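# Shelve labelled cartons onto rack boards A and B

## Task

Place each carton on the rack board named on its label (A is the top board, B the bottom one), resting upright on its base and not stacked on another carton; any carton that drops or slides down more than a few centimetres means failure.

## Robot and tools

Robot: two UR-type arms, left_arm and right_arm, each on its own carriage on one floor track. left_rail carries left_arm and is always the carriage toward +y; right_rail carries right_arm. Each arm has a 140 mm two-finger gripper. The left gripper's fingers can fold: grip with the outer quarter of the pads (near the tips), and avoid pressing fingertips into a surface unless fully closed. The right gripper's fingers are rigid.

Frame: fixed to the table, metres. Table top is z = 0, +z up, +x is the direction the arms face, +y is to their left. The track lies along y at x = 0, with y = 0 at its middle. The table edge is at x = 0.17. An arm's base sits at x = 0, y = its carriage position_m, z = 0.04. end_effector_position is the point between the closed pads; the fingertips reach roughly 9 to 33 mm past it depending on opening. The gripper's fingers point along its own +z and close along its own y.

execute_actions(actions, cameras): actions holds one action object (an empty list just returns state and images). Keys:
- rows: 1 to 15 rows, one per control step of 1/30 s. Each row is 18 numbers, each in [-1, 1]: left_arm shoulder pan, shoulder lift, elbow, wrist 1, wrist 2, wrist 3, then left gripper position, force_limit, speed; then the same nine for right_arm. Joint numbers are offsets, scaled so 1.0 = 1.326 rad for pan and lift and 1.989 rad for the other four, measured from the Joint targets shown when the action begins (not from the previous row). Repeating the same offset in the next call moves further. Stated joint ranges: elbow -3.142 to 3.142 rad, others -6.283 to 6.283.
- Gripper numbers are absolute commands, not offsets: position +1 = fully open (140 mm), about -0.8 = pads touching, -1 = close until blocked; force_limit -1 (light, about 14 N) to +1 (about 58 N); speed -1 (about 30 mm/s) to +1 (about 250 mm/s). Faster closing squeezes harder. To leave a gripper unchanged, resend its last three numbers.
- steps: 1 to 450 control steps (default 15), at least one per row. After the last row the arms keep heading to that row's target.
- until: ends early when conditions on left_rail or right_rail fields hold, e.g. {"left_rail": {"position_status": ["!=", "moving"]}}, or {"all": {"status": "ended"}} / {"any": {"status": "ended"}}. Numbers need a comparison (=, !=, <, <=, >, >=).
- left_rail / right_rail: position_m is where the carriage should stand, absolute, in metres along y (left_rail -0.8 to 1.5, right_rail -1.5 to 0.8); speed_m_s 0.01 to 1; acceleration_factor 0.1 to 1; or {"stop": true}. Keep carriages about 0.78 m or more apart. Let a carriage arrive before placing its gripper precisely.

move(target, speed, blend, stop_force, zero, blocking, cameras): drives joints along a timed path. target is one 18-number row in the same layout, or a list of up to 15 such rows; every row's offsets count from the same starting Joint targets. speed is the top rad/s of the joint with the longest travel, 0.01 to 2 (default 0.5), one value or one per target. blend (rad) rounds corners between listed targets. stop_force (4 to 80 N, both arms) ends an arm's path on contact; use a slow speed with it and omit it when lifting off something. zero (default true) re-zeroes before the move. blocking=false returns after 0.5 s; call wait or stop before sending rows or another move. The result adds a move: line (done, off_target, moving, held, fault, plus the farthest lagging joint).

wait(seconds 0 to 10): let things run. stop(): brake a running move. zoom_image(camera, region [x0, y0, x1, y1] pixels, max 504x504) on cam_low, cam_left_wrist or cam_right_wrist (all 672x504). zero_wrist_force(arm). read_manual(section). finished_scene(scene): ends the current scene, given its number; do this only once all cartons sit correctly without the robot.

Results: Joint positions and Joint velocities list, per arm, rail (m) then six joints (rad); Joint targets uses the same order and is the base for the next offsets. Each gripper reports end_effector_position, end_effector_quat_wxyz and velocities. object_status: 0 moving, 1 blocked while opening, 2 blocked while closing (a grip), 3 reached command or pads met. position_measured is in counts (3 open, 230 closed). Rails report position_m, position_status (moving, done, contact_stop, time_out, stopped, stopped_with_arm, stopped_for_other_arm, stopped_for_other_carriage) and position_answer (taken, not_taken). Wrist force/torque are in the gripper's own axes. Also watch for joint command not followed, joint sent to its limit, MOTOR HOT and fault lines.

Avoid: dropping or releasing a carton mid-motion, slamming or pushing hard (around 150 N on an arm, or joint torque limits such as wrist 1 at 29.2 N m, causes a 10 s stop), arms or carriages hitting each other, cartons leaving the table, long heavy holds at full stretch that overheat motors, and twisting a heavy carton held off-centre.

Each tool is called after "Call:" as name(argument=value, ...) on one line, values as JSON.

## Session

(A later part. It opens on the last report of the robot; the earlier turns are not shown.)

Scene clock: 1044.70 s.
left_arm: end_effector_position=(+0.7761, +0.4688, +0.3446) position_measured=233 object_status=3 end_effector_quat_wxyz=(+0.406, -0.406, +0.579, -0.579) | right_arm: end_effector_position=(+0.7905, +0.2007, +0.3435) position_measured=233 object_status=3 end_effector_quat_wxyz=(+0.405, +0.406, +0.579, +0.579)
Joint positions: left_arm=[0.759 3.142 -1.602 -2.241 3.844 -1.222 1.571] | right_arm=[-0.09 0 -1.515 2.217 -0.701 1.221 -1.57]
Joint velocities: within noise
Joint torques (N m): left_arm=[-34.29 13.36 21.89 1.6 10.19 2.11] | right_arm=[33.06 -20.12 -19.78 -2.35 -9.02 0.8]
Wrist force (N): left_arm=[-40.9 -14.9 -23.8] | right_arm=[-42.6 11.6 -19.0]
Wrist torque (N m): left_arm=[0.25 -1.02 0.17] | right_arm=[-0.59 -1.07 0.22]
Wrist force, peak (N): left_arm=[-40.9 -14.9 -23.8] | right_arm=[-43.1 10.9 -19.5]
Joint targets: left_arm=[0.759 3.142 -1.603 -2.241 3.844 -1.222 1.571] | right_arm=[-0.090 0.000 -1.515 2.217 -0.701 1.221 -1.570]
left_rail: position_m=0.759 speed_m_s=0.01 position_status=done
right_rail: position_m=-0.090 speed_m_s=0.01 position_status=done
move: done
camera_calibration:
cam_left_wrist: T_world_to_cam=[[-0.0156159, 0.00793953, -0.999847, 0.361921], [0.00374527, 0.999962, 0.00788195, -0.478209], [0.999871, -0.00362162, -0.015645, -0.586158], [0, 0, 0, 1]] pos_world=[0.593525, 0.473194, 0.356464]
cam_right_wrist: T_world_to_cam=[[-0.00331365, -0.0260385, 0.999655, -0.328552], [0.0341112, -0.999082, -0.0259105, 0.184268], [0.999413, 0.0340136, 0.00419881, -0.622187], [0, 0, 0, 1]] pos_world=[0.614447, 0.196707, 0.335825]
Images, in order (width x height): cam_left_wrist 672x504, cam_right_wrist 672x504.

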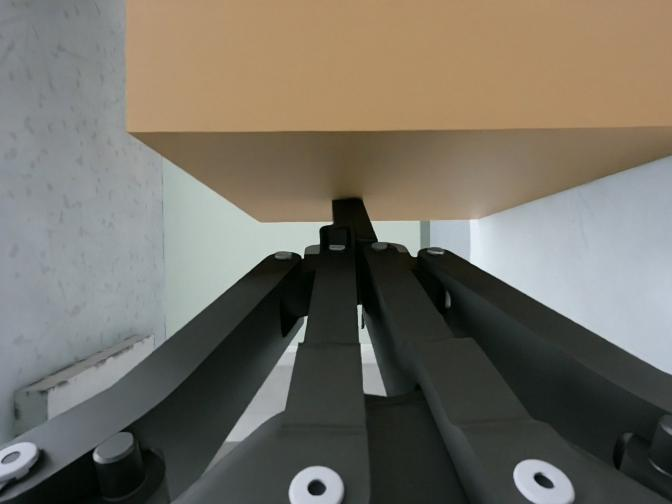

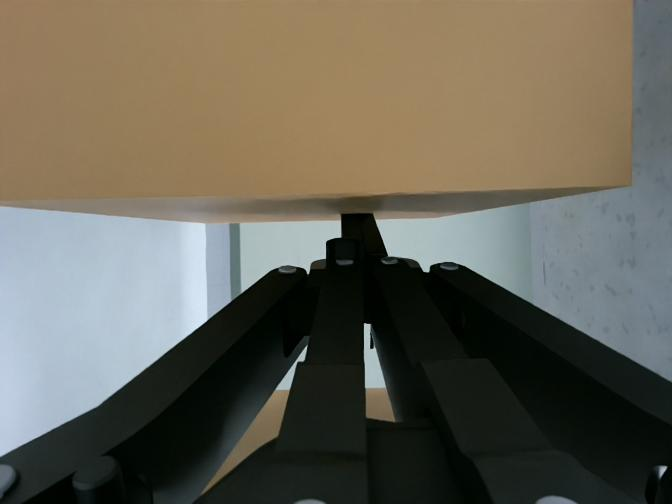

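Call:
execute_actions(actions=[{"left_rail":{"position_m":0.765,"speed_m_s":0.01},"right_rail":{"position_m":-0.0959,"speed_m_s":0.01},"steps":60,"until":{"all":{"status":"ended"}}}], cameras=[])

Call:
execute_actions(actions=[{"left_rail":{"position_m":0.769,"speed_m_s":0.03},"right_rail":{"position_m":-0.121,"speed_m_s":0.06},"steps":60,"until":{"all":{"status":"ended"}}}], cameras=["cam_left_wrist","cam_right_wrist"])

Call:
move(target=[[0,0.1948,-0.0850,-0.0449,0,0,-1,0,0,0,-0.1903,0.0864,0.0400,0,0,-1,0,0],[0,0.3327,-0.1342,-0.0876,0,0,-1,0,0,0,-0.3176,0.1409,0.0703,0,0,-1,0,0],[0,0.3688,-0.2248,-0.0211,0,0,-1,0,0,0,-0.3866,0.2369,0.0204,0,0,-1,0,0]], speed=0.4, blend=0.03, cameras=["cam_left_wrist","cam_right_wrist"])

Scene clock: 1059.17 s.
left_arm: end_effector_position=(+0.7760, +0.4747, +0.3442) position_measured=233 object_status=3 end_effector_quat_wxyz=(+0.406, -0.406, +0.579, -0.579) | right_arm: end_effector_position=(+0.7904, +0.1949, +0.3432) position_measured=233 object_status=3 end_effector_quat_wxyz=(+0.405, +0.406, +0.579, +0.579)
Joint positions: left_arm=[0.765 3.142 -1.603 -2.241 3.844 -1.221 1.571] | right_arm=[-0.096 0 -1.515 2.217 -0.701 1.221 -1.57]
Joint velocities: within noise
Joint torques (N m): left_arm=[5.62 42.89 41.35 1.59 -2.34 1.96] | right_arm=[-10.97 -43.33 -34.11 -1.94 2.95 1.08]
Wrist force (N): left_arm=[-1.1 1.2 0.1] | right_arm=[1.2 -4.0 -1.5]
Wrist torque (N m): left_arm=[-0.12 0.26 0.38] | right_arm=[-0.75 -0.45 0.06]
Wrist force, peak (N): left_arm=[-41.2 -13.4 -24.3] | right_arm=[-42.9 10.6 -19.7]
Joint targets: left_arm=[0.765 3.142 -1.603 -2.241 3.844 -1.222 1.571] | right_arm=[-0.096 0.000 -1.515 2.217 -0.701 1.221 -1.570]
Tool commands: left_gripper/position=-1.0 left_gripper/force_limit=+0.0 left_gripper/speed=+0.0 right_gripper/position=-1.0 right_gripper/force_limit=+0.0 right_gripper/speed=+0.0
left_rail: position_m=0.765 speed_m_s=0.01 position_status=done
right_rail: position_m=-0.096 speed_m_s=0.01 position_status=done
No camera images: "cameras" was empty.

Scene clock: 1060.27 s.
left_arm: end_effector_position=(+0.7761, +0.4788, +0.3443) position_measured=233 object_status=3 end_effector_quat_wxyz=(+0.406, -0.406, +0.579, -0.579) | right_arm: end_effector_position=(+0.7904, +0.1697, +0.3433) position_measured=233 object_status=3 end_effector_quat_wxyz=(+0.405, +0.406, +0.579, +0.579)
Joint positions: left_arm=[0.769 3.142 -1.603 -2.241 3.844 -1.222 1.571] | right_arm=[-0.121 0 -1.515 2.217 -0.701 1.221 -1.57]
Joint velocities: within noise
Joint torques (N m): left_arm=[12.78 66.04 50.83 1.63 -2.04 1.88] | right_arm=[-13.33 -57.2 -41.13 -2.01 2.99 0.86]
Wrist force (N): left_arm=[-1.2 1.2 0.1] | right_arm=[1.4 -3.8 -1.5]
Wrist torque (N m): left_arm=[-0.10 0.30 0.38] | right_arm=[-0.72 -0.47 0.06]
Wrist force, peak (N): left_arm=[-1.1 1.8 0.0] | right_arm=[1.5 -4.2 -1.5]
Joint targets: left_arm=[0.769 3.142 -1.603 -2.241 3.844 -1.222 1.571] | right_arm=[-0.121 0.000 -1.515 2.217 -0.701 1.221 -1.570]
Tool commands: left_gripper/position=-1.0 left_gripper/force_limit=+0.0 left_gripper/speed=+0.0 right_gripper/position=-1.0 right_gripper/force_limit=+0.0 right_gripper/speed=+0.0
left_rail: position_m=0.769 speed_m_s=0.03 position_status=done
right_rail: position_m=-0.121 speed_m_s=0.06 position_status=done
camera_calibration:
cam_left_wrist: T_world_to_cam=[[-0.0158766, 0.00793927, -0.999842, 0.361795], [0.00374717, 0.999962, 0.00788072, -0.488213], [0.999867, -0.00362146, -0.0159058, -0.585997], [0, 0, 0, 1]] pos_world=[0.593492, 0.4832, 0.356265]
cam_right_wrist: T_world_to_cam=[[-0.00313141, -0.0260386, 0.999656, -0.329307], [0.0341031, -0.999082, -0.0259168, 0.153225], [0.999413, 0.0340102, 0.00401653, -0.621046], [0, 0, 0, 1]] pos_world=[0.614425, 0.165632, 0.33566]
Images, in order (width x height): cam_left_wrist 672x504, cam_right_wrist 672x504.

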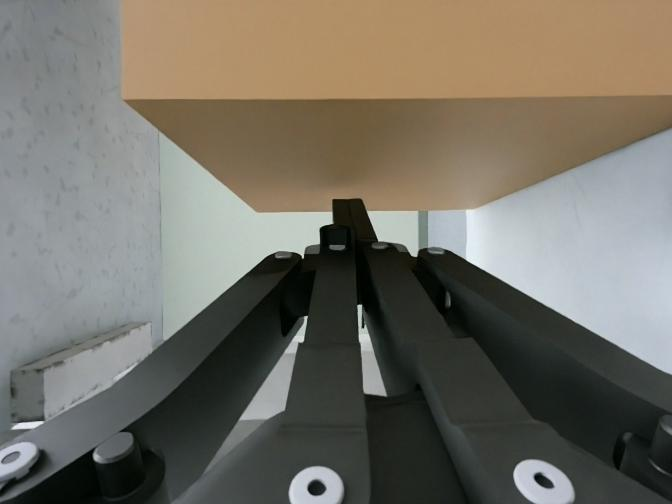

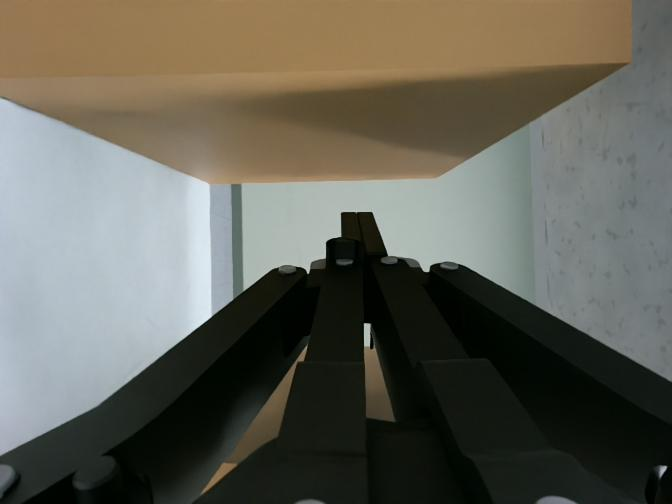

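Scene clock: 1062.43 s.
left_arm: end_effector_position=(+0.5013, +0.4786, +0.3004) position_measured=233 object_status=3 end_effector_quat_wxyz=(+0.406, -0.406, +0.579, -0.579) | right_arm: end_effector_position=(+0.5012, +0.1697, +0.3001) position_measured=233 object_status=3 end_effector_quat_wxyz=(+0.405, +0.406, +0.579, +0.579)
Joint positions: left_arm=[0.769 3.142 -1.114 -2.688 3.802 -1.222 1.571] | right_arm=[-0.121 0 -2.028 2.688 -0.66 1.221 -1.57]
Joint velocities: within noise
Joint torques (N m): left_arm=[11.98 21.11 33.39 6.65 -1.82 2.43] | right_arm=[2.06 -10.56 -26.65 -7.25 2.93 0.92]
Wrist force (N): left_arm=[-1.1 1.5 0.0] | right_arm=[0.7 -4.0 -1.3]
Wrist torque (N m): left_arm=[-0.03 0.27 0.37] | right_arm=[-0.69 -0.30 0.04]
Wrist force, peak (N): left_arm=[-0.7 3.6 -1.2] | right_arm=[1.6 -5.6 -3.4]
Joint targets: left_arm=[0.769 3.142 -1.114 -2.688 3.802 -1.222 1.571] | right_arm=[-0.121 0.000 -2.028 2.688 -0.660 1.221 -1.570]
left_rail: position_m=0.769 speed_m_s=0.03 position_status=done
right_rail: position_m=-0.121 speed_m_s=0.06 position_status=done
move: done
camera_calibration:
cam_left_wrist: T_world_to_cam=[[-0.0159126, 0.00793938, -0.999842, 0.313498], [0.00374732, 0.999962, 0.00788069, -0.486667], [0.999866, -0.00362133, -0.0159417, -0.311951], [0, 0, 0, 1]] pos_world=[0.318722, 0.48303, 0.31231]
cam_right_wrist: T_world_to_cam=[[-0.00401538, -0.0260385, 0.999653, -0.286606], [0.0341133, -0.999083, -0.0258866, 0.161943], [0.99941, 0.0339975, 0.00489996, -0.332029], [0, 0, 0, 1]] pos_world=[0.325158, 0.16562, 0.292326]
Images, in order (width x height): cam_left_wrist 672x504, cam_right_wrist 672x504.

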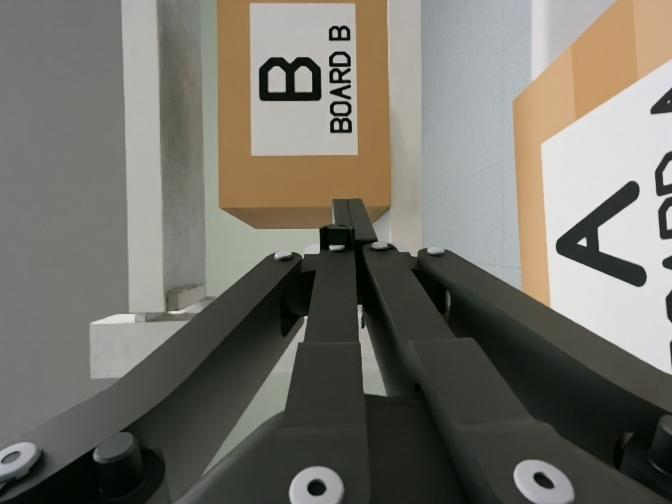

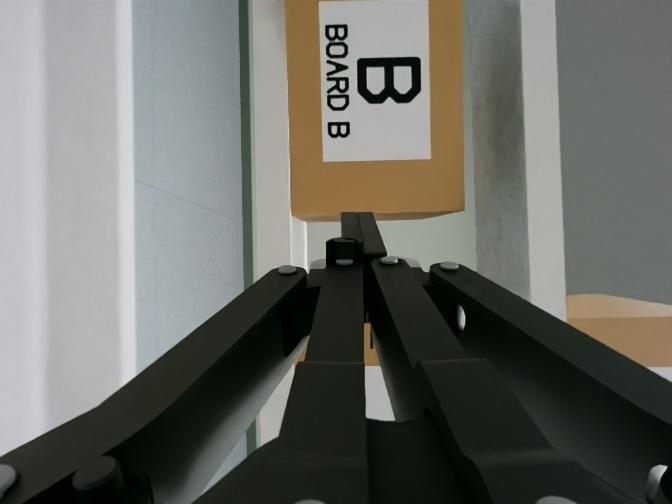

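Call:
execute_actions(actions=[{"left_rail":{"position_m":0.955,"speed_m_s":0.3,"acceleration_factor":0.5},"right_rail":{"position_m":0.02,"speed_m_s":0.3,"acceleration_factor":0.5},"steps":150,"until":{"all":{"status":"ended"}}}], cameras=["cam_low"])

Scene clock: 1101.47 s.
left_arm: end_effector_position=(+0.5012, +0.6645, +0.3003) position_measured=233 object_status=3 end_effector_quat_wxyz=(+0.406, -0.406, +0.579, -0.579) end_effector_velocity=(+0.001, +0.001, +0.003) end_effector_angular_velocity=(+0.001, -0.005, -0.001) | right_arm: end_effector_position=(+0.5011, +0.3107, +0.3001) position_measured=233 object_status=3 end_effector_quat_wxyz=(+0.405, +0.406, +0.579, +0.579)
Joint positions: left_arm=[0.955 3.142 -1.114 -2.688 3.802 -1.222 1.571] | right_arm=[0.02 0 -2.028 2.688 -0.66 1.221 -1.57]
Joint velocities: left_arm=[0.001 0 0.002 0.002 0.001 0.001 0.001] | right_arm=[within noise]
Joint torques (N m): left_arm=[12.02 21.99 40.14 3.56 -1.85 2.52] | right_arm=[10.44 -8.85 -35.09 -4.42 2.93 0.87]
Wrist force (N): left_arm=[-1.1 1.5 0.3] | right_arm=[0.7 -4.1 -1.6]
Wrist torque (N m): left_arm=[-0.03 0.27 0.37] | right_arm=[-0.71 -0.32 0.04]
Wrist force, peak (N): left_arm=[-1.6 1.7 0.2] | right_arm=[1.1 -4.3 -1.7]
Joint targets: left_arm=[0.955 3.142 -1.114 -2.688 3.802 -1.222 1.571] | right_arm=[0.020 0.000 -2.028 2.688 -0.660 1.221 -1.570]
Tool commands: left_gripper/position=-1.0 left_gripper/force_limit=+0.0 left_gripper/speed=+0.0 right_gripper/position=-1.0 right_gripper/force_limit=+0.0 right_gripper/speed=+0.0
left_rail: position_m=0.955 speed_m_s=0.30 position_status=done
right_rail: position_m=0.020 speed_m_s=0.30 position_status=done
Images, in order (width x height): cam_low 672x504.

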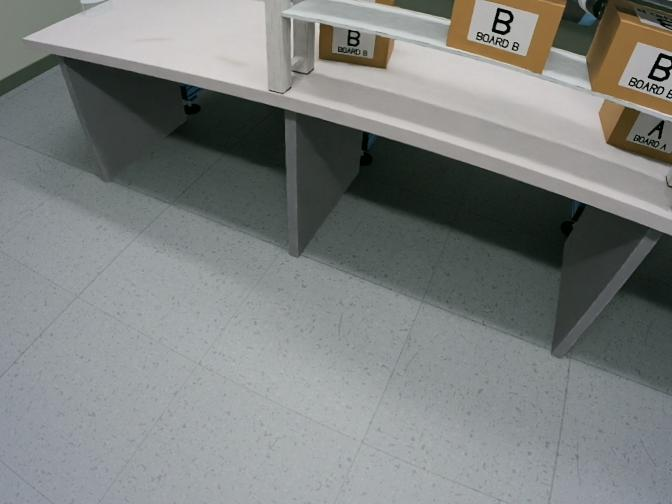

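Call:
move(target="[[-0.2454,-0.0554,0.2190,0,0,0,-1,0,0,0.2454,0.0554,-0.2190,0,0,0,-1,0,0][0],0,0]")

Call:
move(target=[[0,-0.2454,-0.0554,0.2190,0,0,-1,0,0,0,0.2454,0.0554,-0.2190,0,0,-1,0,0],[0,-0.4665,-0.0741,0.3851,0,0,-1,0,0,0,0.4665,0.0741,-0.3851,0,0,-1,0,0],[0,-0.6528,-0.0776,0.5128,0,0,-1,0,0,0,0.6528,0.0776,-0.5128,0,0,-1,0,0]], speed=0.4, blend=0.03, cameras=["cam_left_wrist","cam_right_wrist"])


Scene clock: 1111.73 s.
left_arm: end_effector_position=(+0.5012, +0.6646, +0.0952) position_measured=233 object_status=3 end_effector_quat_wxyz=(+0.406, -0.406, +0.579, -0.579) | right_arm: end_effector_position=(+0.5011, +0.3107, +0.0950) position_measured=233 object_status=3 end_effector_quat_wxyz=(+0.405, +0.406, +0.579, +0.579)
Joint positions: left_arm=[0.955 3.142 -1.979 -2.842 4.822 -1.222 1.571] | right_arm=[0.02 0 -1.163 2.842 -1.68 1.221 -1.57]
Joint velocities: within noise
Joint torques (N m): left_arm=[12.45 18.82 -11.92 7.03 -1.39 2.1] | right_arm=[8.86 -21.22 9.57 -7.41 2.69 0.78]
Wrist force (N): left_arm=[-1.0 1.5 0.2] | right_arm=[0.6 -4.0 -1.4]
Wrist torque (N m): left_arm=[-0.03 0.24 0.36] | right_arm=[-0.66 -0.33 0.03]
Wrist force, peak (N): left_arm=[-1.0 2.4 -0.2] | right_arm=[0.6 -5.0 -1.4]
Joint targets: left_arm=[0.955 3.142 -1.979 -2.842 4.822 -1.222 1.571] | right_arm=[0.020 0.000 -1.162 2.842 -1.680 1.221 -1.570]
left_rail: position_m=0.955 speed_m_s=0.30 position_status=done
right_rail: position_m=0.020 speed_m_s=0.30 position_status=done
move: done
camera_calibration:
cam_left_wrist: T_world_to_cam=[[-0.0159176, 0.0079393, -0.999842, 0.106935], [0.00374721, 0.999962, 0.0078806, -0.671047], [0.999866, -0.00362118, -0.0159468, -0.314475], [0, 0, 0, 1]] pos_world=[0.31865, 0.669034, 0.107191]
cam_right_wrist: T_world_to_cam=[[-0.00401529, -0.0260385, 0.999653, -0.0778528], [0.0341288, -0.999082, -0.0258866, 0.297516], [0.999409, 0.034013, 0.00490027, -0.335707], [0, 0, 0, 1]] pos_world=[0.325042, 0.306634, 0.0871725]
Images, in order (width x height): cam_left_wrist 672x504, cam_right_wrist 672x504.

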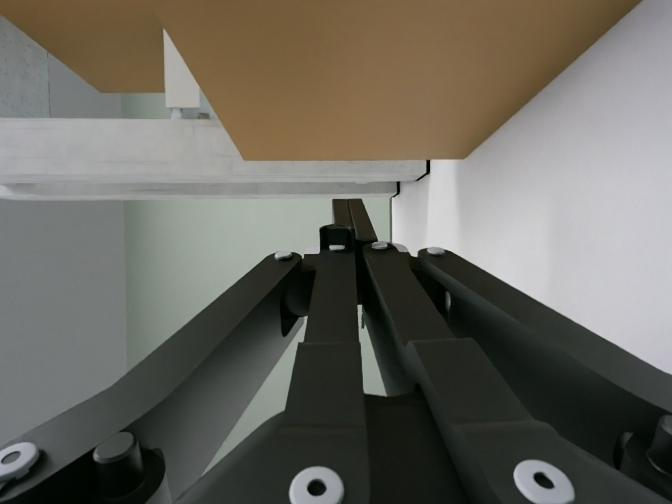

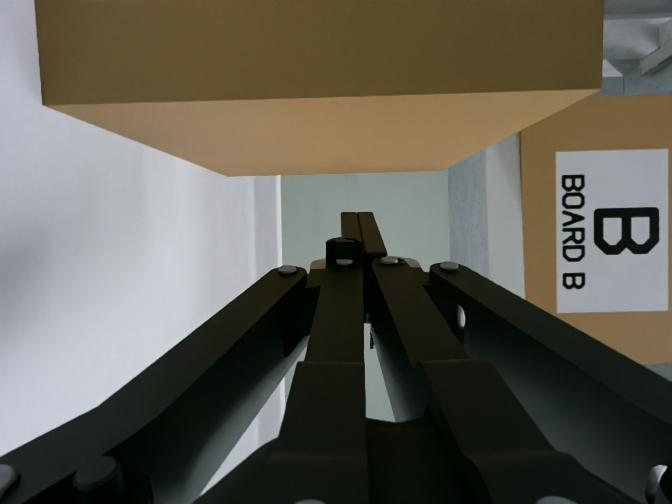

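Call:
execute_actions(actions=[{"left_rail":{"position_m":0.920,"speed_m_s":0.04},"right_rail":{"position_m":0.054,"speed_m_s":0.04},"steps":90,"until":{"all":{"status":"ended"}}}], cameras=["cam_left_wrist","cam_right_wrist"])

Call:
execute_actions(actions=[{"left_rail":{"position_m":0.915,"speed_m_s":0.02},"right_rail":{"position_m":0.058,"speed_m_s":0.02},"steps":60,"until":{"all":{"status":"ended"}}}], cameras=[])

Scene clock: 1131.63 s.
left_arm: end_effector_position=(+0.5012, +0.6296, +0.0952) position_measured=233 object_status=3 end_effector_quat_wxyz=(+0.406, -0.406, +0.579, -0.579) | right_arm: end_effector_position=(+0.5011, +0.3446, +0.0949) position_measured=233 object_status=3 end_effector_quat_wxyz=(+0.405, +0.406, +0.579, +0.579)
Joint positions: left_arm=[0.92 3.142 -1.979 -2.842 4.822 -1.222 1.571] | right_arm=[0.054 0 -1.162 2.842 -1.68 1.222 -1.57]
Joint velocities: within noise
Joint torques (N m): left_arm=[10.98 16.27 -2.49 5.69 -1.81 2.05] | right_arm=[8.33 -21.84 0.97 -5.99 -1.85 0.92]
Wrist force (N): left_arm=[-1.2 1.1 0.0] | right_arm=[-7.0 -3.1 -3.9]
Wrist torque (N m): left_arm=[-0.12 0.28 0.36] | right_arm=[-0.60 -0.50 0.02]
Wrist force, peak (N): left_arm=[-2.4 1.5 -0.3] | right_arm=[-7.2 -4.1 -4.1]
Joint targets: left_arm=[0.920 3.142 -1.979 -2.842 4.822 -1.222 1.571] | right_arm=[0.054 0.000 -1.162 2.842 -1.680 1.221 -1.570]
Tool commands: left_gripper/position=-1.0 left_gripper/force_limit=+0.0 left_gripper/speed=+0.0 right_gripper/position=-1.0 right_gripper/force_limit=+0.0 right_gripper/speed=+0.0
left_rail: position_m=0.920 speed_m_s=0.04 position_status=done
right_rail: position_m=0.054 speed_m_s=0.04 position_status=done
camera_calibration:
cam_left_wrist: T_world_to_cam=[[-0.0159419, 0.00793916, -0.999841, 0.107182], [0.00374749, 0.999962, 0.00788036, -0.636022], [0.999866, -0.00362127, -0.015971, -0.314594], [0, 0, 0, 1]] pos_world=[0.318644, 0.634007, 0.107153]
cam_right_wrist: T_world_to_cam=[[-0.00399455, -0.0260382, 0.999653, -0.0769384], [0.0340386, -0.999085, -0.0258874, 0.331454], [0.999413, 0.0339233, 0.0048772, -0.336833], [0, 0, 0, 1]] pos_world=[0.325045, 0.340574, 0.087135]
Images, in order (width x height): cam_left_wrist 672x504, cam_right_wrist 672x504.

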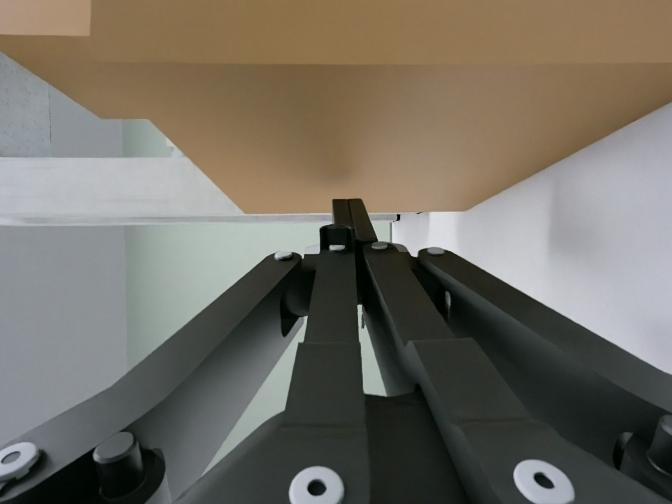

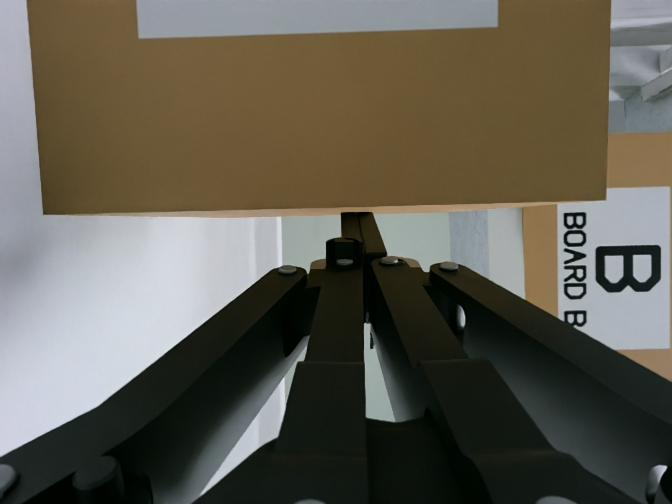

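Scene clock: 1132.20 s.
left_arm: end_effector_position=(+0.5012, +0.6247, +0.0952) position_measured=233 object_status=3 end_effector_quat_wxyz=(+0.406, -0.406, +0.579, -0.579) | right_arm: end_effector_position=(+0.5011, +0.3487, +0.0949) position_measured=233 object_status=3 end_effector_quat_wxyz=(+0.405, +0.406, +0.579, +0.579)
Joint positions: left_arm=[0.915 3.142 -1.979 -2.842 4.822 -1.222 1.571] | right_arm=[0.058 0 -1.162 2.842 -1.68 1.222 -1.57]
Joint velocities: within noise
Joint torques (N m): left_arm=[7.41 17.61 -1.61 5.32 0.83 1.94] | right_arm=[9.51 -20.9 -0.77 -5.91 -6.08 0.88]
Wrist force (N): left_arm=[-8.7 -0.1 -6.6] | right_arm=[-8.1 -3.6 -4.4]
Wrist torque (N m): left_arm=[-0.01 0.06 0.35] | right_arm=[-0.71 -0.55 0.03]
Wrist force, peak (N): left_arm=[-8.5 0.4 -7.2] | right_arm=[-8.3 -3.9 -4.9]
Joint targets: left_arm=[0.915 3.142 -1.979 -2.842 4.822 -1.222 1.571] | right_arm=[0.058 0.000 -1.162 2.842 -1.680 1.221 -1.570]
Tool commands: left_gripper/position=-1.0 left_gripper/force_limit=+0.0 left_gripper/speed=+0.0 right_gripper/position=-1.0 right_gripper/force_limit=+0.0 right_gripper/speed=+0.0
left_rail: position_m=0.915 speed_m_s=0.02 position_status=done
right_rail: position_m=0.058 speed_m_s=0.02 position_status=done
No camera images: "cameras" was empty.

Call:
execute_actions(actions=[{"left_rail":{"position_m":0.913,"speed_m_s":0.01},"right_rail":{"position_m":0.060,"speed_m_s":0.01},"steps":60,"until":{"all":{"status":"ended"}}}], cameras=[])

Scene clock: 1136.67 s.
left_arm: end_effector_position=(+0.5012, +0.6226, +0.0952) position_measured=233 object_status=3 end_effector_quat_wxyz=(+0.406, -0.406, +0.579, -0.579) | right_arm: end_effector_position=(+0.5011, +0.3506, +0.0949) position_measured=233 object_status=3 end_effector_quat_wxyz=(+0.405, +0.406, +0.579, +0.579)
Joint positions: left_arm=[0.913 3.142 -1.979 -2.842 4.822 -1.222 1.571] | right_arm=[0.06 0 -1.162 2.842 -1.68 1.221 -1.57]
Joint velocities: within noise
Joint torques (N m): left_arm=[-3.49 19.13 5.68 4.56 5.24 1.72] | right_arm=[9.41 -20.71 -3.93 -5.11 -6.18 0.94]
Wrist force (N): left_arm=[-33.0 -0.2 -14.2] | right_arm=[-38.0 -1.4 -18.8]
Wrist torque (N m): left_arm=[-0.01 -0.83 0.34] | right_arm=[-0.70 -1.21 0.05]
Wrist force, peak (N): left_arm=[-33.1 -1.1 -14.4] | right_arm=[-38.0 -1.4 -18.8]
Joint targets: left_arm=[0.913 3.142 -1.979 -2.842 4.822 -1.222 1.571] | right_arm=[0.060 0.000 -1.162 2.842 -1.680 1.221 -1.570]
Tool commands: left_gripper/position=-1.0 left_gripper/force_limit=+0.0 left_gripper/speed=+0.0 right_gripper/position=-1.0 right_gripper/force_limit=+0.0 right_gripper/speed=+0.0
left_rail: position_m=0.913 speed_m_s=0.01 position_status=done
right_rail: position_m=0.060 speed_m_s=0.01 position_status=done
No camera images: "cameras" was empty.

36/42; add 1 mm, then lift.

Call:
execute_actions(actions=[{"left_rail":{"position_m":0.9124,"speed_m_s":0.01},"right_rail":{"position_m":0.0605,"speed_m_s":0.01},"steps":60,"until":{"all":{"status":"ended"}}}], cameras=[])

Call:
move(target=[[0,0.1863,0.0035,-0.1277,0,0,-1,0,0,0,-0.1863,-0.0035,0.1277,0,0,-1,0,0],[0,0.4074,0.0222,-0.2938,0,0,-1,0,0,0,-0.4074,-0.0222,0.2938,0,0,-1,0,0]], speed=0.15, blend=0.02)

Scene clock: 1141.50 s.
left_arm: end_effector_position=(+0.5013, +0.6221, +0.0952) position_measured=233 object_status=3 end_effector_quat_wxyz=(+0.406, -0.406, +0.579, -0.579) | right_arm: end_effector_position=(+0.5011, +0.3511, +0.0949) position_measured=233 object_status=3 end_effector_quat_wxyz=(+0.405, +0.406, +0.579, +0.579)
Joint positions: left_arm=[0.912 3.142 -1.979 -2.842 4.822 -1.222 1.571] | right_arm=[0.06 0 -1.162 2.842 -1.68 1.222 -1.57]
Joint velocities: within noise
Joint torques (N m): left_arm=[-29.27 17.64 9.88 3.71 8.77 2.16] | right_arm=[8.92 -23.14 -2.52 -4.02 -7.39 1.02]
Wrist force (N): left_arm=[-42.2 -2.1 -19.1] | right_arm=[-44.0 -0.7 -21.5]
Wrist torque (N m): left_arm=[0.01 -1.15 0.33] | right_arm=[-0.74 -1.30 0.06]
Wrist force, peak (N): left_arm=[-42.2 -2.1 -19.1] | right_arm=[-44.1 -1.6 -21.4]
Joint targets: left_arm=[0.912 3.142 -1.979 -2.842 4.822 -1.222 1.571] | right_arm=[0.060 0.000 -1.162 2.842 -1.680 1.221 -1.570]
Tool commands: left_gripper/position=-1.0 left_gripper/force_limit=+0.0 left_gripper/speed=+0.0 right_gripper/position=-1.0 right_gripper/force_limit=+0.0 right_gripper/speed=+0.0
left_rail: position_m=0.912 speed_m_s=0.01 position_status=done
right_rail: position_m=0.060 speed_m_s=0.01 position_status=done
No camera images: "cameras" was empty.

Scene clock: 1145.87 s.
left_arm: end_effector_position=(+0.5012, +0.6220, +0.2001) position_measured=233 object_status=3 end_effector_quat_wxyz=(+0.406, -0.406, +0.579, -0.579) | right_arm: end_effector_position=(+0.5010, +0.3512, +0.1999) position_measured=233 object_status=3 end_effector_quat_wxyz=(+0.405, +0.406, +0.579, +0.579)
Joint positions: left_arm=[0.912 3.142 -1.439 -2.798 4.238 -1.222 1.571] | right_arm=[0.061 0 -1.702 2.798 -1.096 1.221 -1.57]
Joint velocities: within noise
Joint torques (N m): left_arm=[-37.85 38.24 41.68 1.86 23.15 2.04] | right_arm=[18.14 -29 -34.39 -1.33 -23.02 0.9]
Wrist force (N): left_arm=[-43.3 10.1 -14.9] | right_arm=[-42.4 -13.1 -15.2]
Wrist torque (N m): left_arm=[-0.29 -1.26 0.49] | right_arm=[-0.57 -1.38 -0.14]
Wrist force, peak (N): left_arm=[-44.2 9.6 -14.6] | right_arm=[-44.2 -0.9 -21.8]
Joint targets: left_arm=[0.912 3.142 -1.439 -2.798 4.238 -1.222 1.571] | right_arm=[0.060 0.000 -1.702 2.798 -1.096 1.221 -1.570]
left_rail: position_m=0.912 speed_m_s=0.01 position_status=done
right_rail: position_m=0.061 position_m_goal=0.060 speed_m_s=0.01 position_status=done
move: done
camera_calibration:
cam_left_wrist: T_world_to_cam=[[-0.015948, 0.0079392, -0.999841, 0.212136], [0.00374755, 0.999962, 0.00788038, -0.629265], [0.999866, -0.00362128, -0.0159771, -0.312857], [0, 0, 0, 1]] pos_world=[0.318556, 0.626424, 0.212062]
cam_right_wrist: T_world_to_cam=[[-0.00398665, -0.0260383, 0.999653, -0.181669], [0.0341247, -0.999082, -0.0258873, 0.340717], [0.99941, 0.0340096, 0.00487154, -0.337519], [0, 0, 0, 1]] pos_world=[0.324969, 0.347153, 0.19207]

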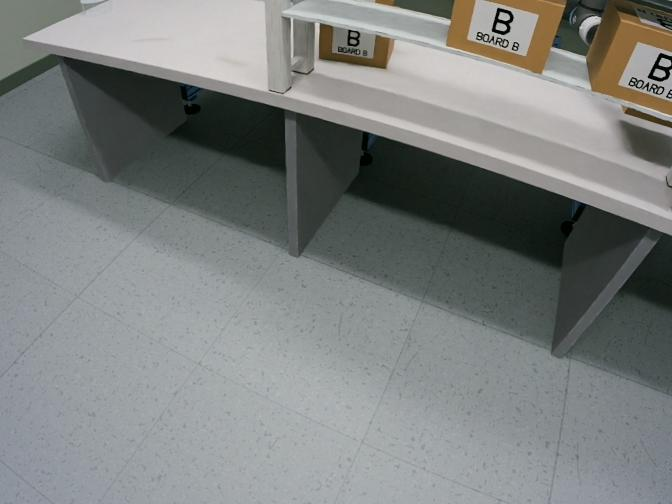

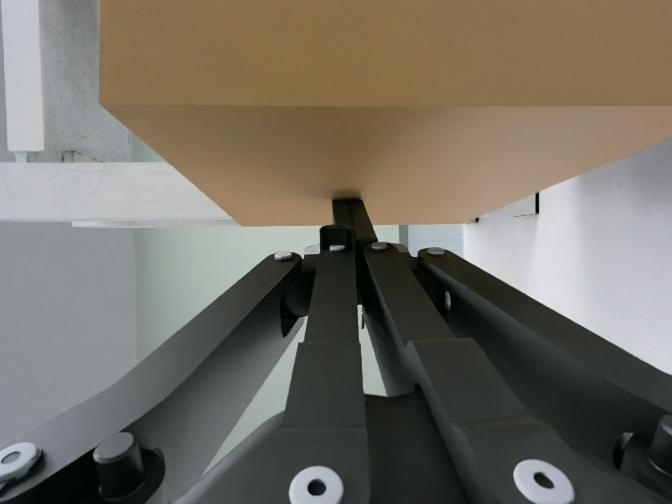

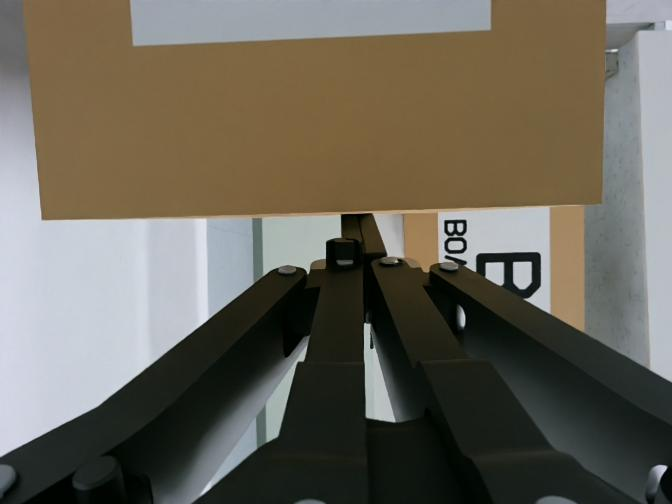

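Call:
move(target=[[0,0.2454,0.0554,-0.2190,0,0,-1,0,0,0,-0.2454,-0.0554,0.2190,0,0,-1,0,0],[0,0.4137,0.2070,-0.4829,0,0,-1,0,0,0,-0.4137,-0.2070,0.4829,0,0,-1,0,0],[0,0.4203,0.3026,-0.5828,0,0,-1,0,0,0,-0.4203,-0.3026,0.5828,0,0,-1,0,0]], speed=0.2, blend=0.03, cameras=["cam_left_wrist"])

Call:
execute_actions(actions=[{"left_rail":{"position_m":0.8424,"speed_m_s":0.06,"acceleration_factor":0.2},"right_rail":{"position_m":-0.0095,"speed_m_s":0.06,"acceleration_factor":0.2},"steps":120,"until":{"all":{"status":"ended"}}}], cameras=[])

Call:
execute_actions(actions=[{"left_rail":{"position_m":0.7724},"right_rail":{"position_m":-0.0795},"steps":120,"until":{"all":{"status":"ended"}}}], cameras=[])

Call:
execute_actions(actions=[{"left_rail":{"position_m":0.7624},"right_rail":{"position_m":-0.0895},"steps":120,"until":{"all":{"status":"ended"}}}])

Scene clock: 1165.40 s.
left_arm: end_effector_position=(+0.5011, +0.6220, +0.6099) position_measured=233 object_status=3 end_effector_quat_wxyz=(+0.406, -0.406, +0.579, -0.579) | right_arm: end_effector_position=(+0.5010, +0.3512, +0.6097) position_measured=233 object_status=3 end_effector_quat_wxyz=(+0.405, +0.406, +0.579, +0.579)
Joint positions: left_arm=[0.912 3.142 -0.882 -2.197 3.079 -1.222 1.571] | right_arm=[0.06 0 -2.26 2.197 0.063 1.221 -1.57]
Joint velocities: within noise
Joint torques (N m): left_arm=[-36.05 16.35 72.33 2.24 22.75 2.4] | right_arm=[29.53 -8.22 -59.77 -1.18 -21.5 1.01]
Wrist force (N): left_arm=[-44.5 10.2 -15.1] | right_arm=[-43.5 -12.3 -16.7]
Wrist torque (N m): left_arm=[-0.30 -1.29 0.50] | right_arm=[-0.42 -1.41 -0.14]
Wrist force, peak (N): left_arm=[-45.1 10.0 -15.1] | right_arm=[-43.7 -12.0 -16.6]
Joint targets: left_arm=[0.912 3.142 -0.882 -2.197 3.079 -1.222 1.571] | right_arm=[0.060 0.000 -2.260 2.196 0.063 1.221 -1.570]
left_rail: position_m=0.912 speed_m_s=0.01 position_status=done
right_rail: position_m=0.060 speed_m_s=0.01 position_status=done
move: done
camera_calibration:
cam_left_wrist: T_world_to_cam=[[-0.0159673, 0.00793929, -0.999841, 0.621903], [0.0037478, 0.999962, 0.0078804, -0.632494], [0.999865, -0.00362137, -0.0159965, -0.306227], [0, 0, 0, 1]] pos_world=[0.318486, 0.626424, 0.62189]
Images, in order (width x height): cam_left_wrist 672x504.

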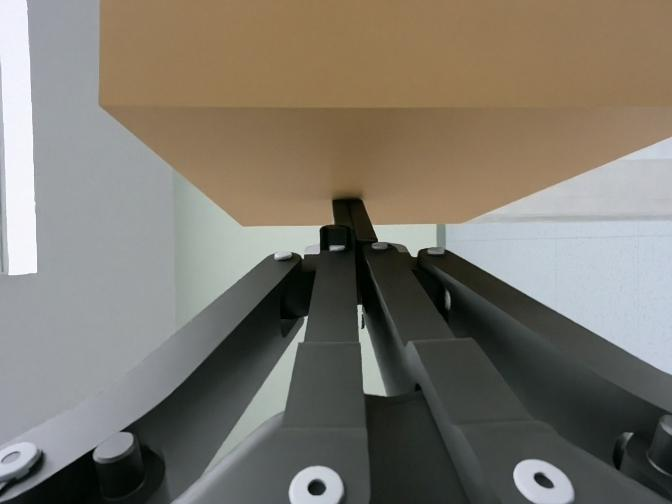

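Scene clock: 1167.23 s.
left_arm: end_effector_position=(+0.5011, +0.5520, +0.6101) position_measured=233 object_status=3 end_effector_quat_wxyz=(+0.406, -0.406, +0.579, -0.579) | right_arm: end_effector_position=(+0.5009, +0.2812, +0.6099) position_measured=233 object_status=3 end_effector_quat_wxyz=(+0.405, +0.406, +0.579, +0.579)
Joint positions: left_arm=[0.842 3.142 -0.882 -2.197 3.079 -1.222 1.571] | right_arm=[-0.009 0 -2.26 2.196 0.063 1.221 -1.57]
Joint velocities: within noise
Joint torques (N m): left_arm=[-34.25 18.67 69.23 2.38 22.72 2.16] | right_arm=[31.54 -7.88 -56.88 -1.79 -20.58 0.9]
Wrist force (N): left_arm=[-44.7 9.3 -14.8] | right_arm=[-42.8 -11.3 -16.0]
Wrist torque (N m): left_arm=[-0.33 -1.27 0.49] | right_arm=[-0.35 -1.51 -0.15]
Wrist force, peak (N): left_arm=[-45.2 10.1 -15.3] | right_arm=[-43.9 -12.4 -16.8]
Joint targets: left_arm=[0.842 3.142 -0.882 -2.197 3.079 -1.222 1.571] | right_arm=[-0.010 0.000 -2.260 2.196 0.063 1.221 -1.570]
Tool commands: left_gripper/position=-1.0 left_gripper/force_limit=+0.0 left_gripper/speed=+0.0 right_gripper/position=-1.0 right_gripper/force_limit=+0.0 right_gripper/speed=+0.0
left_rail: position_m=0.842 speed_m_s=0.06 position_status=done
right_rail: position_m=-0.009 position_m_goal=-0.010 speed_m_s=0.06 position_status=done
No camera images: "cameras" was empty.

Scene clock: 1169.07 s.
left_arm: end_effector_position=(+0.5011, +0.4820, +0.6101) position_measured=233 object_status=3 end_effector_quat_wxyz=(+0.406, -0.406, +0.579, -0.579) | right_arm: end_effector_position=(+0.5009, +0.2112, +0.6099) position_measured=233 object_status=3 end_effector_quat_wxyz=(+0.405, +0.406, +0.579, +0.579)
Joint positions: left_arm=[0.772 3.142 -0.882 -2.197 3.079 -1.222 1.571] | right_arm=[-0.079 0 -2.26 2.196 0.063 1.221 -1.57]
Joint velocities: within noise
Joint torques (N m): left_arm=[-33.39 16.91 67.22 3.05 22.53 2.01] | right_arm=[33.49 -7.64 -53.75 -2.3 -20.01 0.94]
Wrist force (N): left_arm=[-44.4 10.3 -14.9] | right_arm=[-43.0 -12.3 -16.3]
Wrist torque (N m): left_arm=[-0.28 -1.27 0.49] | right_arm=[-0.38 -1.50 -0.14]
Wrist force, peak (N): left_arm=[-45.2 9.9 -15.1] | right_arm=[-43.9 -12.2 -16.9]
Joint targets: left_arm=[0.772 3.142 -0.882 -2.197 3.079 -1.222 1.571] | right_arm=[-0.079 0.000 -2.260 2.196 0.063 1.221 -1.570]
Tool commands: left_gripper/position=-1.0 left_gripper/force_limit=+0.0 left_gripper/speed=+0.0 right_gripper/position=-1.0 right_gripper/force_limit=+0.0 right_gripper/speed=+0.0
left_rail: position_m=0.772 speed_m_s=0.06 position_status=done
right_rail: position_m=-0.079 speed_m_s=0.06 position_status=done
No camera images: "cameras" was empty.

Scene clock: 1169.83 s.
left_arm: end_effector_position=(+0.5011, +0.4720, +0.6101) position_measured=233 object_status=3 end_effector_quat_wxyz=(+0.406, -0.406, +0.579, -0.579) | right_arm: end_effector_position=(+0.5009, +0.2012, +0.6099) position_measured=233 object_status=3 end_effector_quat_wxyz=(+0.405, +0.406, +0.579, +0.579)
Joint positions: left_arm=[0.762 3.142 -0.882 -2.197 3.079 -1.222 1.571] | right_arm=[-0.089 0 -2.26 2.196 0.063 1.221 -1.57]
Joint velocities: within noise
Joint torques (N m): left_arm=[-32.51 17.48 64.55 2.99 22.68 2.18] | right_arm=[31.54 -6.96 -52.3 -2.47 -19.97 1.06]
Wrist force (N): left_arm=[-44.6 10.4 -14.8] | right_arm=[-43.1 -12.4 -16.5]
Wrist torque (N m): left_arm=[-0.26 -1.24 0.49] | right_arm=[-0.43 -1.49 -0.14]
Wrist force, peak (N): left_arm=[-44.7 10.5 -15.3] | right_arm=[-43.7 -12.4 -16.6]
Joint targets: left_arm=[0.762 3.142 -0.882 -2.197 3.079 -1.222 1.571] | right_arm=[-0.089 0.000 -2.260 2.196 0.063 1.221 -1.570]
Tool commands: left_gripper/position=-1.0 left_gripper/force_limit=+0.0 left_gripper/speed=+0.0 right_gripper/position=-1.0 right_gripper/force_limit=+0.0 right_gripper/speed=+0.0
left_rail: position_m=0.762 speed_m_s=0.06 position_status=done
right_rail: position_m=-0.089 speed_m_s=0.06 position_status=done
camera_calibration:
cam_left_wrist: T_world_to_cam=[[-0.0159332, 0.00793921, -0.999842, 0.623222], [0.00374774, 0.999962, 0.00788045, -0.482537], [0.999866, -0.00362159, -0.0159624, -0.306777], [0, 0, 0, 1]] pos_world=[0.318474, 0.476459, 0.622029]
cam_right_wrist: T_world_to_cam=[[-0.00400052, -0.0260384, 0.999653, -0.595418], [0.0341319, -0.999082, -0.025887, 0.201475], [0.999409, 0.0340165, 0.00488559, -0.334395], [0, 0, 0, 1]] pos_world=[0.324938, 0.197161, 0.60206]

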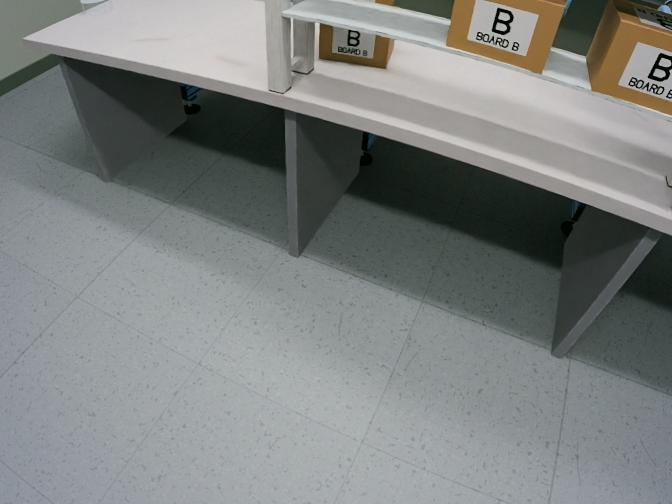

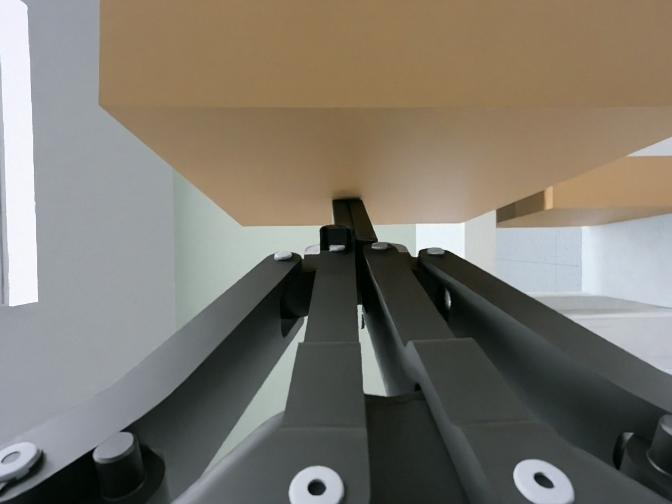

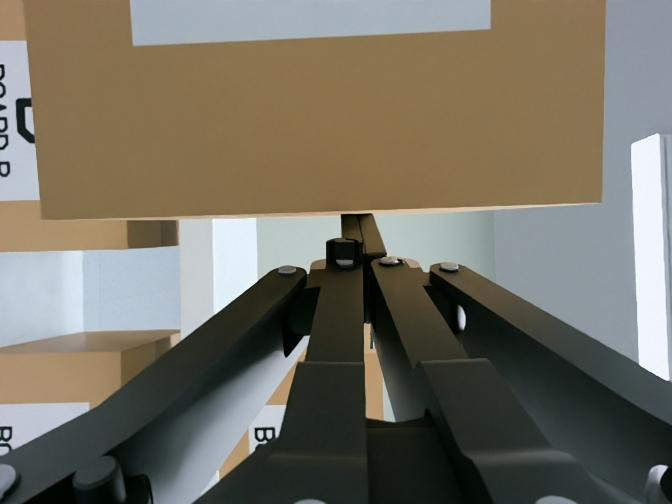

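Call:
move(target=[[0,-0.0735,0.0176,0.0314,0,0,-1,0,0,0,0.0735,-0.0176,-0.0314,0,0,-1,0,0],[0,-0.1893,0.0541,0.0721,0,0,-1,0,0,0,0.1893,-0.0541,-0.0721,0,0,-1,0,0],[0,-0.2992,0.0992,0.1002,0,0,-1,0,0,0,0.2992,-0.0992,-0.1002,0,0,-1,0,0],[0,-0.3847,0.1419,0.1145,0,0,-1,0,0,0,0.3847,-0.1419,-0.1145,0,0,-1,0,0]], speed=0.15, blend=0.02)

Call:
execute_actions(actions=[{"left_rail":{"position_m":0.762,"speed_m_s":0.01},"right_rail":{"position_m":-0.0891,"speed_m_s":0.01},"steps":60,"until":{"all":{"status":"ended"}}}], cameras=[])

Scene clock: 1182.20 s.
left_arm: end_effector_position=(+0.7748, +0.4722, +0.6103) position_measured=233 object_status=3 end_effector_quat_wxyz=(+0.406, -0.406, +0.579, -0.579) | right_arm: end_effector_position=(+0.7747, +0.2011, +0.6100) position_measured=233 object_status=3 end_effector_quat_wxyz=(+0.405, +0.406, +0.579, +0.579)
Joint positions: left_arm=[0.762 3.142 -1.392 -1.914 3.306 -1.221 1.571] | right_arm=[-0.09 0 -1.75 1.914 -0.164 1.221 -1.57]
Joint velocities: within noise
Joint torques (N m): left_arm=[-35.4 23.47 71.03 10.12 19.52 2.22] | right_arm=[30.89 -25.92 -58.84 -10.93 -17.58 1.07]
Wrist force (N): left_arm=[-36.0 9.9 -12.1] | right_arm=[-34.8 -12.7 -13.6]
Wrist torque (N m): left_arm=[-0.31 -1.03 0.49] | right_arm=[-0.52 -1.27 -0.08]
Wrist force, peak (N): left_arm=[-45.1 9.8 -15.1] | right_arm=[-43.4 -12.5 -16.6]
Joint targets: left_arm=[0.762 3.142 -1.392 -1.914 3.306 -1.222 1.571] | right_arm=[-0.089 0.000 -1.750 1.914 -0.164 1.221 -1.570]
left_rail: position_m=0.762 speed_m_s=0.06 position_status=done
right_rail: position_m=-0.090 position_m_goal=-0.089 speed_m_s=0.06 position_status=done
move: done
camera_calibration:
cam_left_wrist: T_world_to_cam=[[-0.0160573, 0.00793941, -0.99984, 0.627885], [0.00376064, 0.999962, 0.00787998, -0.483704], [0.999864, -0.0036335, -0.0160865, -0.580408], [0, 0, 0, 1]] pos_world=[0.59223, 0.476591, 0.622259]
cam_right_wrist: T_world_to_cam=[[-0.00387475, -0.0260386, 0.999653, -0.594564], [0.0341286, -0.999082, -0.0258914, 0.192077], [0.99941, 0.0340165, 0.00475986, -0.607923], [0, 0, 0, 1]] pos_world=[0.598705, 0.197098, 0.602225]

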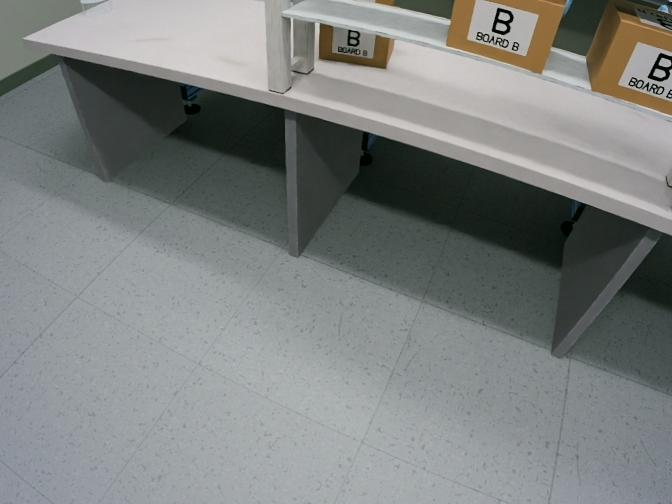

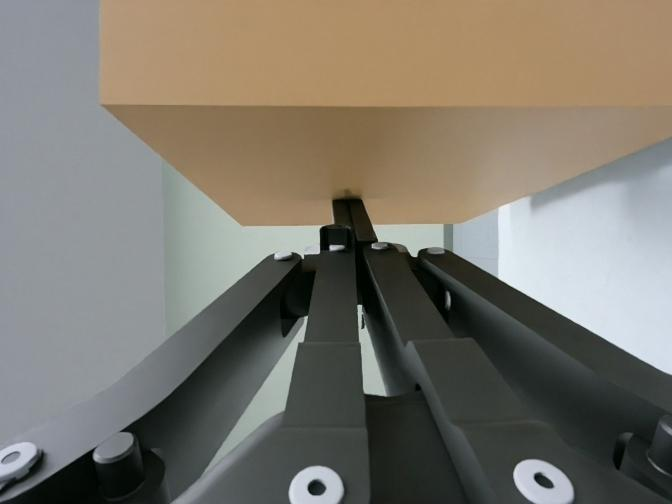

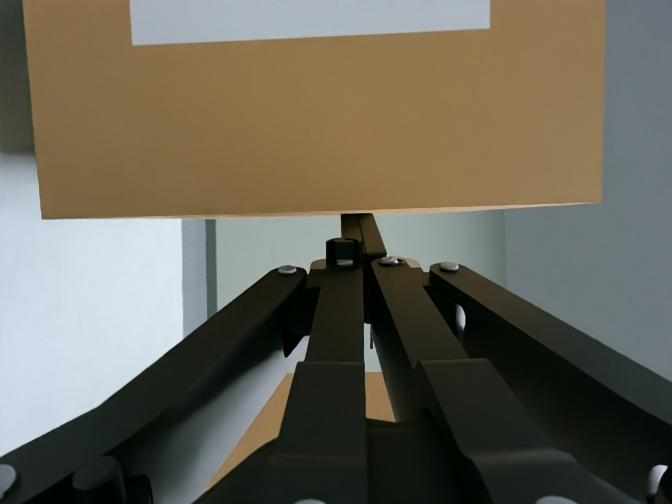

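Scene clock: 1182.93 s.
left_arm: end_effector_position=(+0.7749, +0.4718, +0.6103) position_measured=233 object_status=3 end_effector_quat_wxyz=(+0.406, -0.406, +0.579, -0.579) | right_arm: end_effector_position=(+0.7748, +0.2015, +0.6100) position_measured=233 object_status=3 end_effector_quat_wxyz=(+0.405, +0.406, +0.579, +0.579)
Joint positions: left_arm=[0.762 3.142 -1.392 -1.914 3.306 -1.221 1.571] | right_arm=[-0.089 0 -1.75 1.914 -0.164 1.221 -1.57]
Joint velocities: within noise
Joint torques (N m): left_arm=[-34.62 21.81 69.81 9.91 18.52 2.08] | right_arm=[31.93 -26.82 -58 -10.67 -17.38 1.3]
Wrist force (N): left_arm=[-42.4 10.2 -14.2] | right_arm=[-41.8 -13.3 -15.8]
Wrist torque (N m): left_arm=[-0.31 -1.25 0.49] | right_arm=[-0.61 -1.38 -0.08]
Wrist force, peak (N): left_arm=[-42.7 9.7 -14.2] | right_arm=[-41.8 -13.3 -15.8]
Joint targets: left_arm=[0.762 3.142 -1.392 -1.914 3.306 -1.222 1.571] | right_arm=[-0.089 0.000 -1.750 1.914 -0.164 1.221 -1.570]
Tool commands: left_gripper/position=-1.0 left_gripper/force_limit=+0.0 left_gripper/speed=+0.0 right_gripper/position=-1.0 right_gripper/force_limit=+0.0 right_gripper/speed=+0.0
left_rail: position_m=0.762 speed_m_s=0.01 position_status=done
right_rail: position_m=-0.089 speed_m_s=0.01 position_status=done
No camera images: "cameras" was empty.

Call:
move(target=[0,-0.0056,-0.0167,0.0205,0,0,-1,0,0,0,0.0056,0.0167,-0.0205,0,0,-1,0,0], speed=0.06, cameras=[])

Call:
move(target=[0,-0.0007,-0.0016,0.0020,0,0,-1,0,0,0,0.0007,0.0016,-0.0020,0,0,-1,0,0], speed=0.04, cameras=[])

Scene clock: 1188.90 s.
left_arm: end_effector_position=(+0.7752, +0.4718, +0.5884) position_measured=233 object_status=3 end_effector_quat_wxyz=(+0.406, -0.406, +0.579, -0.579) | right_arm: end_effector_position=(+0.7750, +0.2015, +0.5881) position_measured=233 object_status=3 end_effector_quat_wxyz=(+0.405, +0.406, +0.579, +0.579)
Joint positions: left_arm=[0.762 3.142 -1.399 -1.947 3.347 -1.221 1.571] | right_arm=[-0.089 0 -1.742 1.947 -0.205 1.221 -1.57]
Joint velocities: within noise
Joint torques (N m): left_arm=[-33.18 22.05 50.28 9.79 12.96 2.37] | right_arm=[32.59 -26.59 -40.63 -11.25 -16.03 1.06]
Wrist force (N): left_arm=[-42.4 10.8 -14.4] | right_arm=[-41.4 -13.2 -15.7]
Wrist torque (N m): left_arm=[-0.21 -1.24 0.50] | right_arm=[-0.56 -1.46 -0.09]
Wrist force, peak (N): left_arm=[-43.0 10.0 -14.5] | right_arm=[-41.9 -13.2 -15.6]
Joint targets: left_arm=[0.762 3.142 -1.399 -1.948 3.347 -1.222 1.571] | right_arm=[-0.089 0.000 -1.742 1.947 -0.205 1.221 -1.570]
left_rail: position_m=0.762 speed_m_s=0.01 position_status=done
right_rail: position_m=-0.089 speed_m_s=0.01 position_status=done
move: done
No camera images: "cameras" was empty.

Scene clock: 1189.60 s.
left_arm: end_effector_position=(+0.7752, +0.4718, +0.5861) position_measured=233 object_status=3 end_effector_quat_wxyz=(+0.406, -0.406, +0.579, -0.579) | right_arm: end_effector_position=(+0.7751, +0.2015, +0.5858) position_measured=233 object_status=3 end_effector_quat_wxyz=(+0.405, +0.406, +0.579, +0.579)
Joint positions: left_arm=[0.762 3.142 -1.4 -1.951 3.351 -1.221 1.571] | right_arm=[-0.089 0 -1.741 1.951 -0.209 1.221 -1.57]
Joint velocities: within noise
Joint torques (N m): left_arm=[-34.35 23.33 49.79 9.93 12.41 2.4] | right_arm=[31.76 -28.42 -41.36 -11.29 -15.68 1.04]
Wrist force (N): left_arm=[-42.8 9.5 -14.3] | right_arm=[-40.8 -12.1 -15.5]
Wrist torque (N m): left_arm=[-0.29 -1.22 0.50] | right_arm=[-0.51 -1.53 -0.09]
Wrist force, peak (N): left_arm=[-43.0 10.4 -14.1] | right_arm=[-41.3 -13.2 -15.7]
Joint targets: left_arm=[0.762 3.142 -1.400 -1.951 3.351 -1.222 1.571] | right_arm=[-0.089 0.000 -1.741 1.951 -0.209 1.221 -1.570]
left_rail: position_m=0.762 speed_m_s=0.01 position_status=done
right_rail: position_m=-0.089 speed_m_s=0.01 position_status=done
move: done
No camera images: "cameras" was empty.


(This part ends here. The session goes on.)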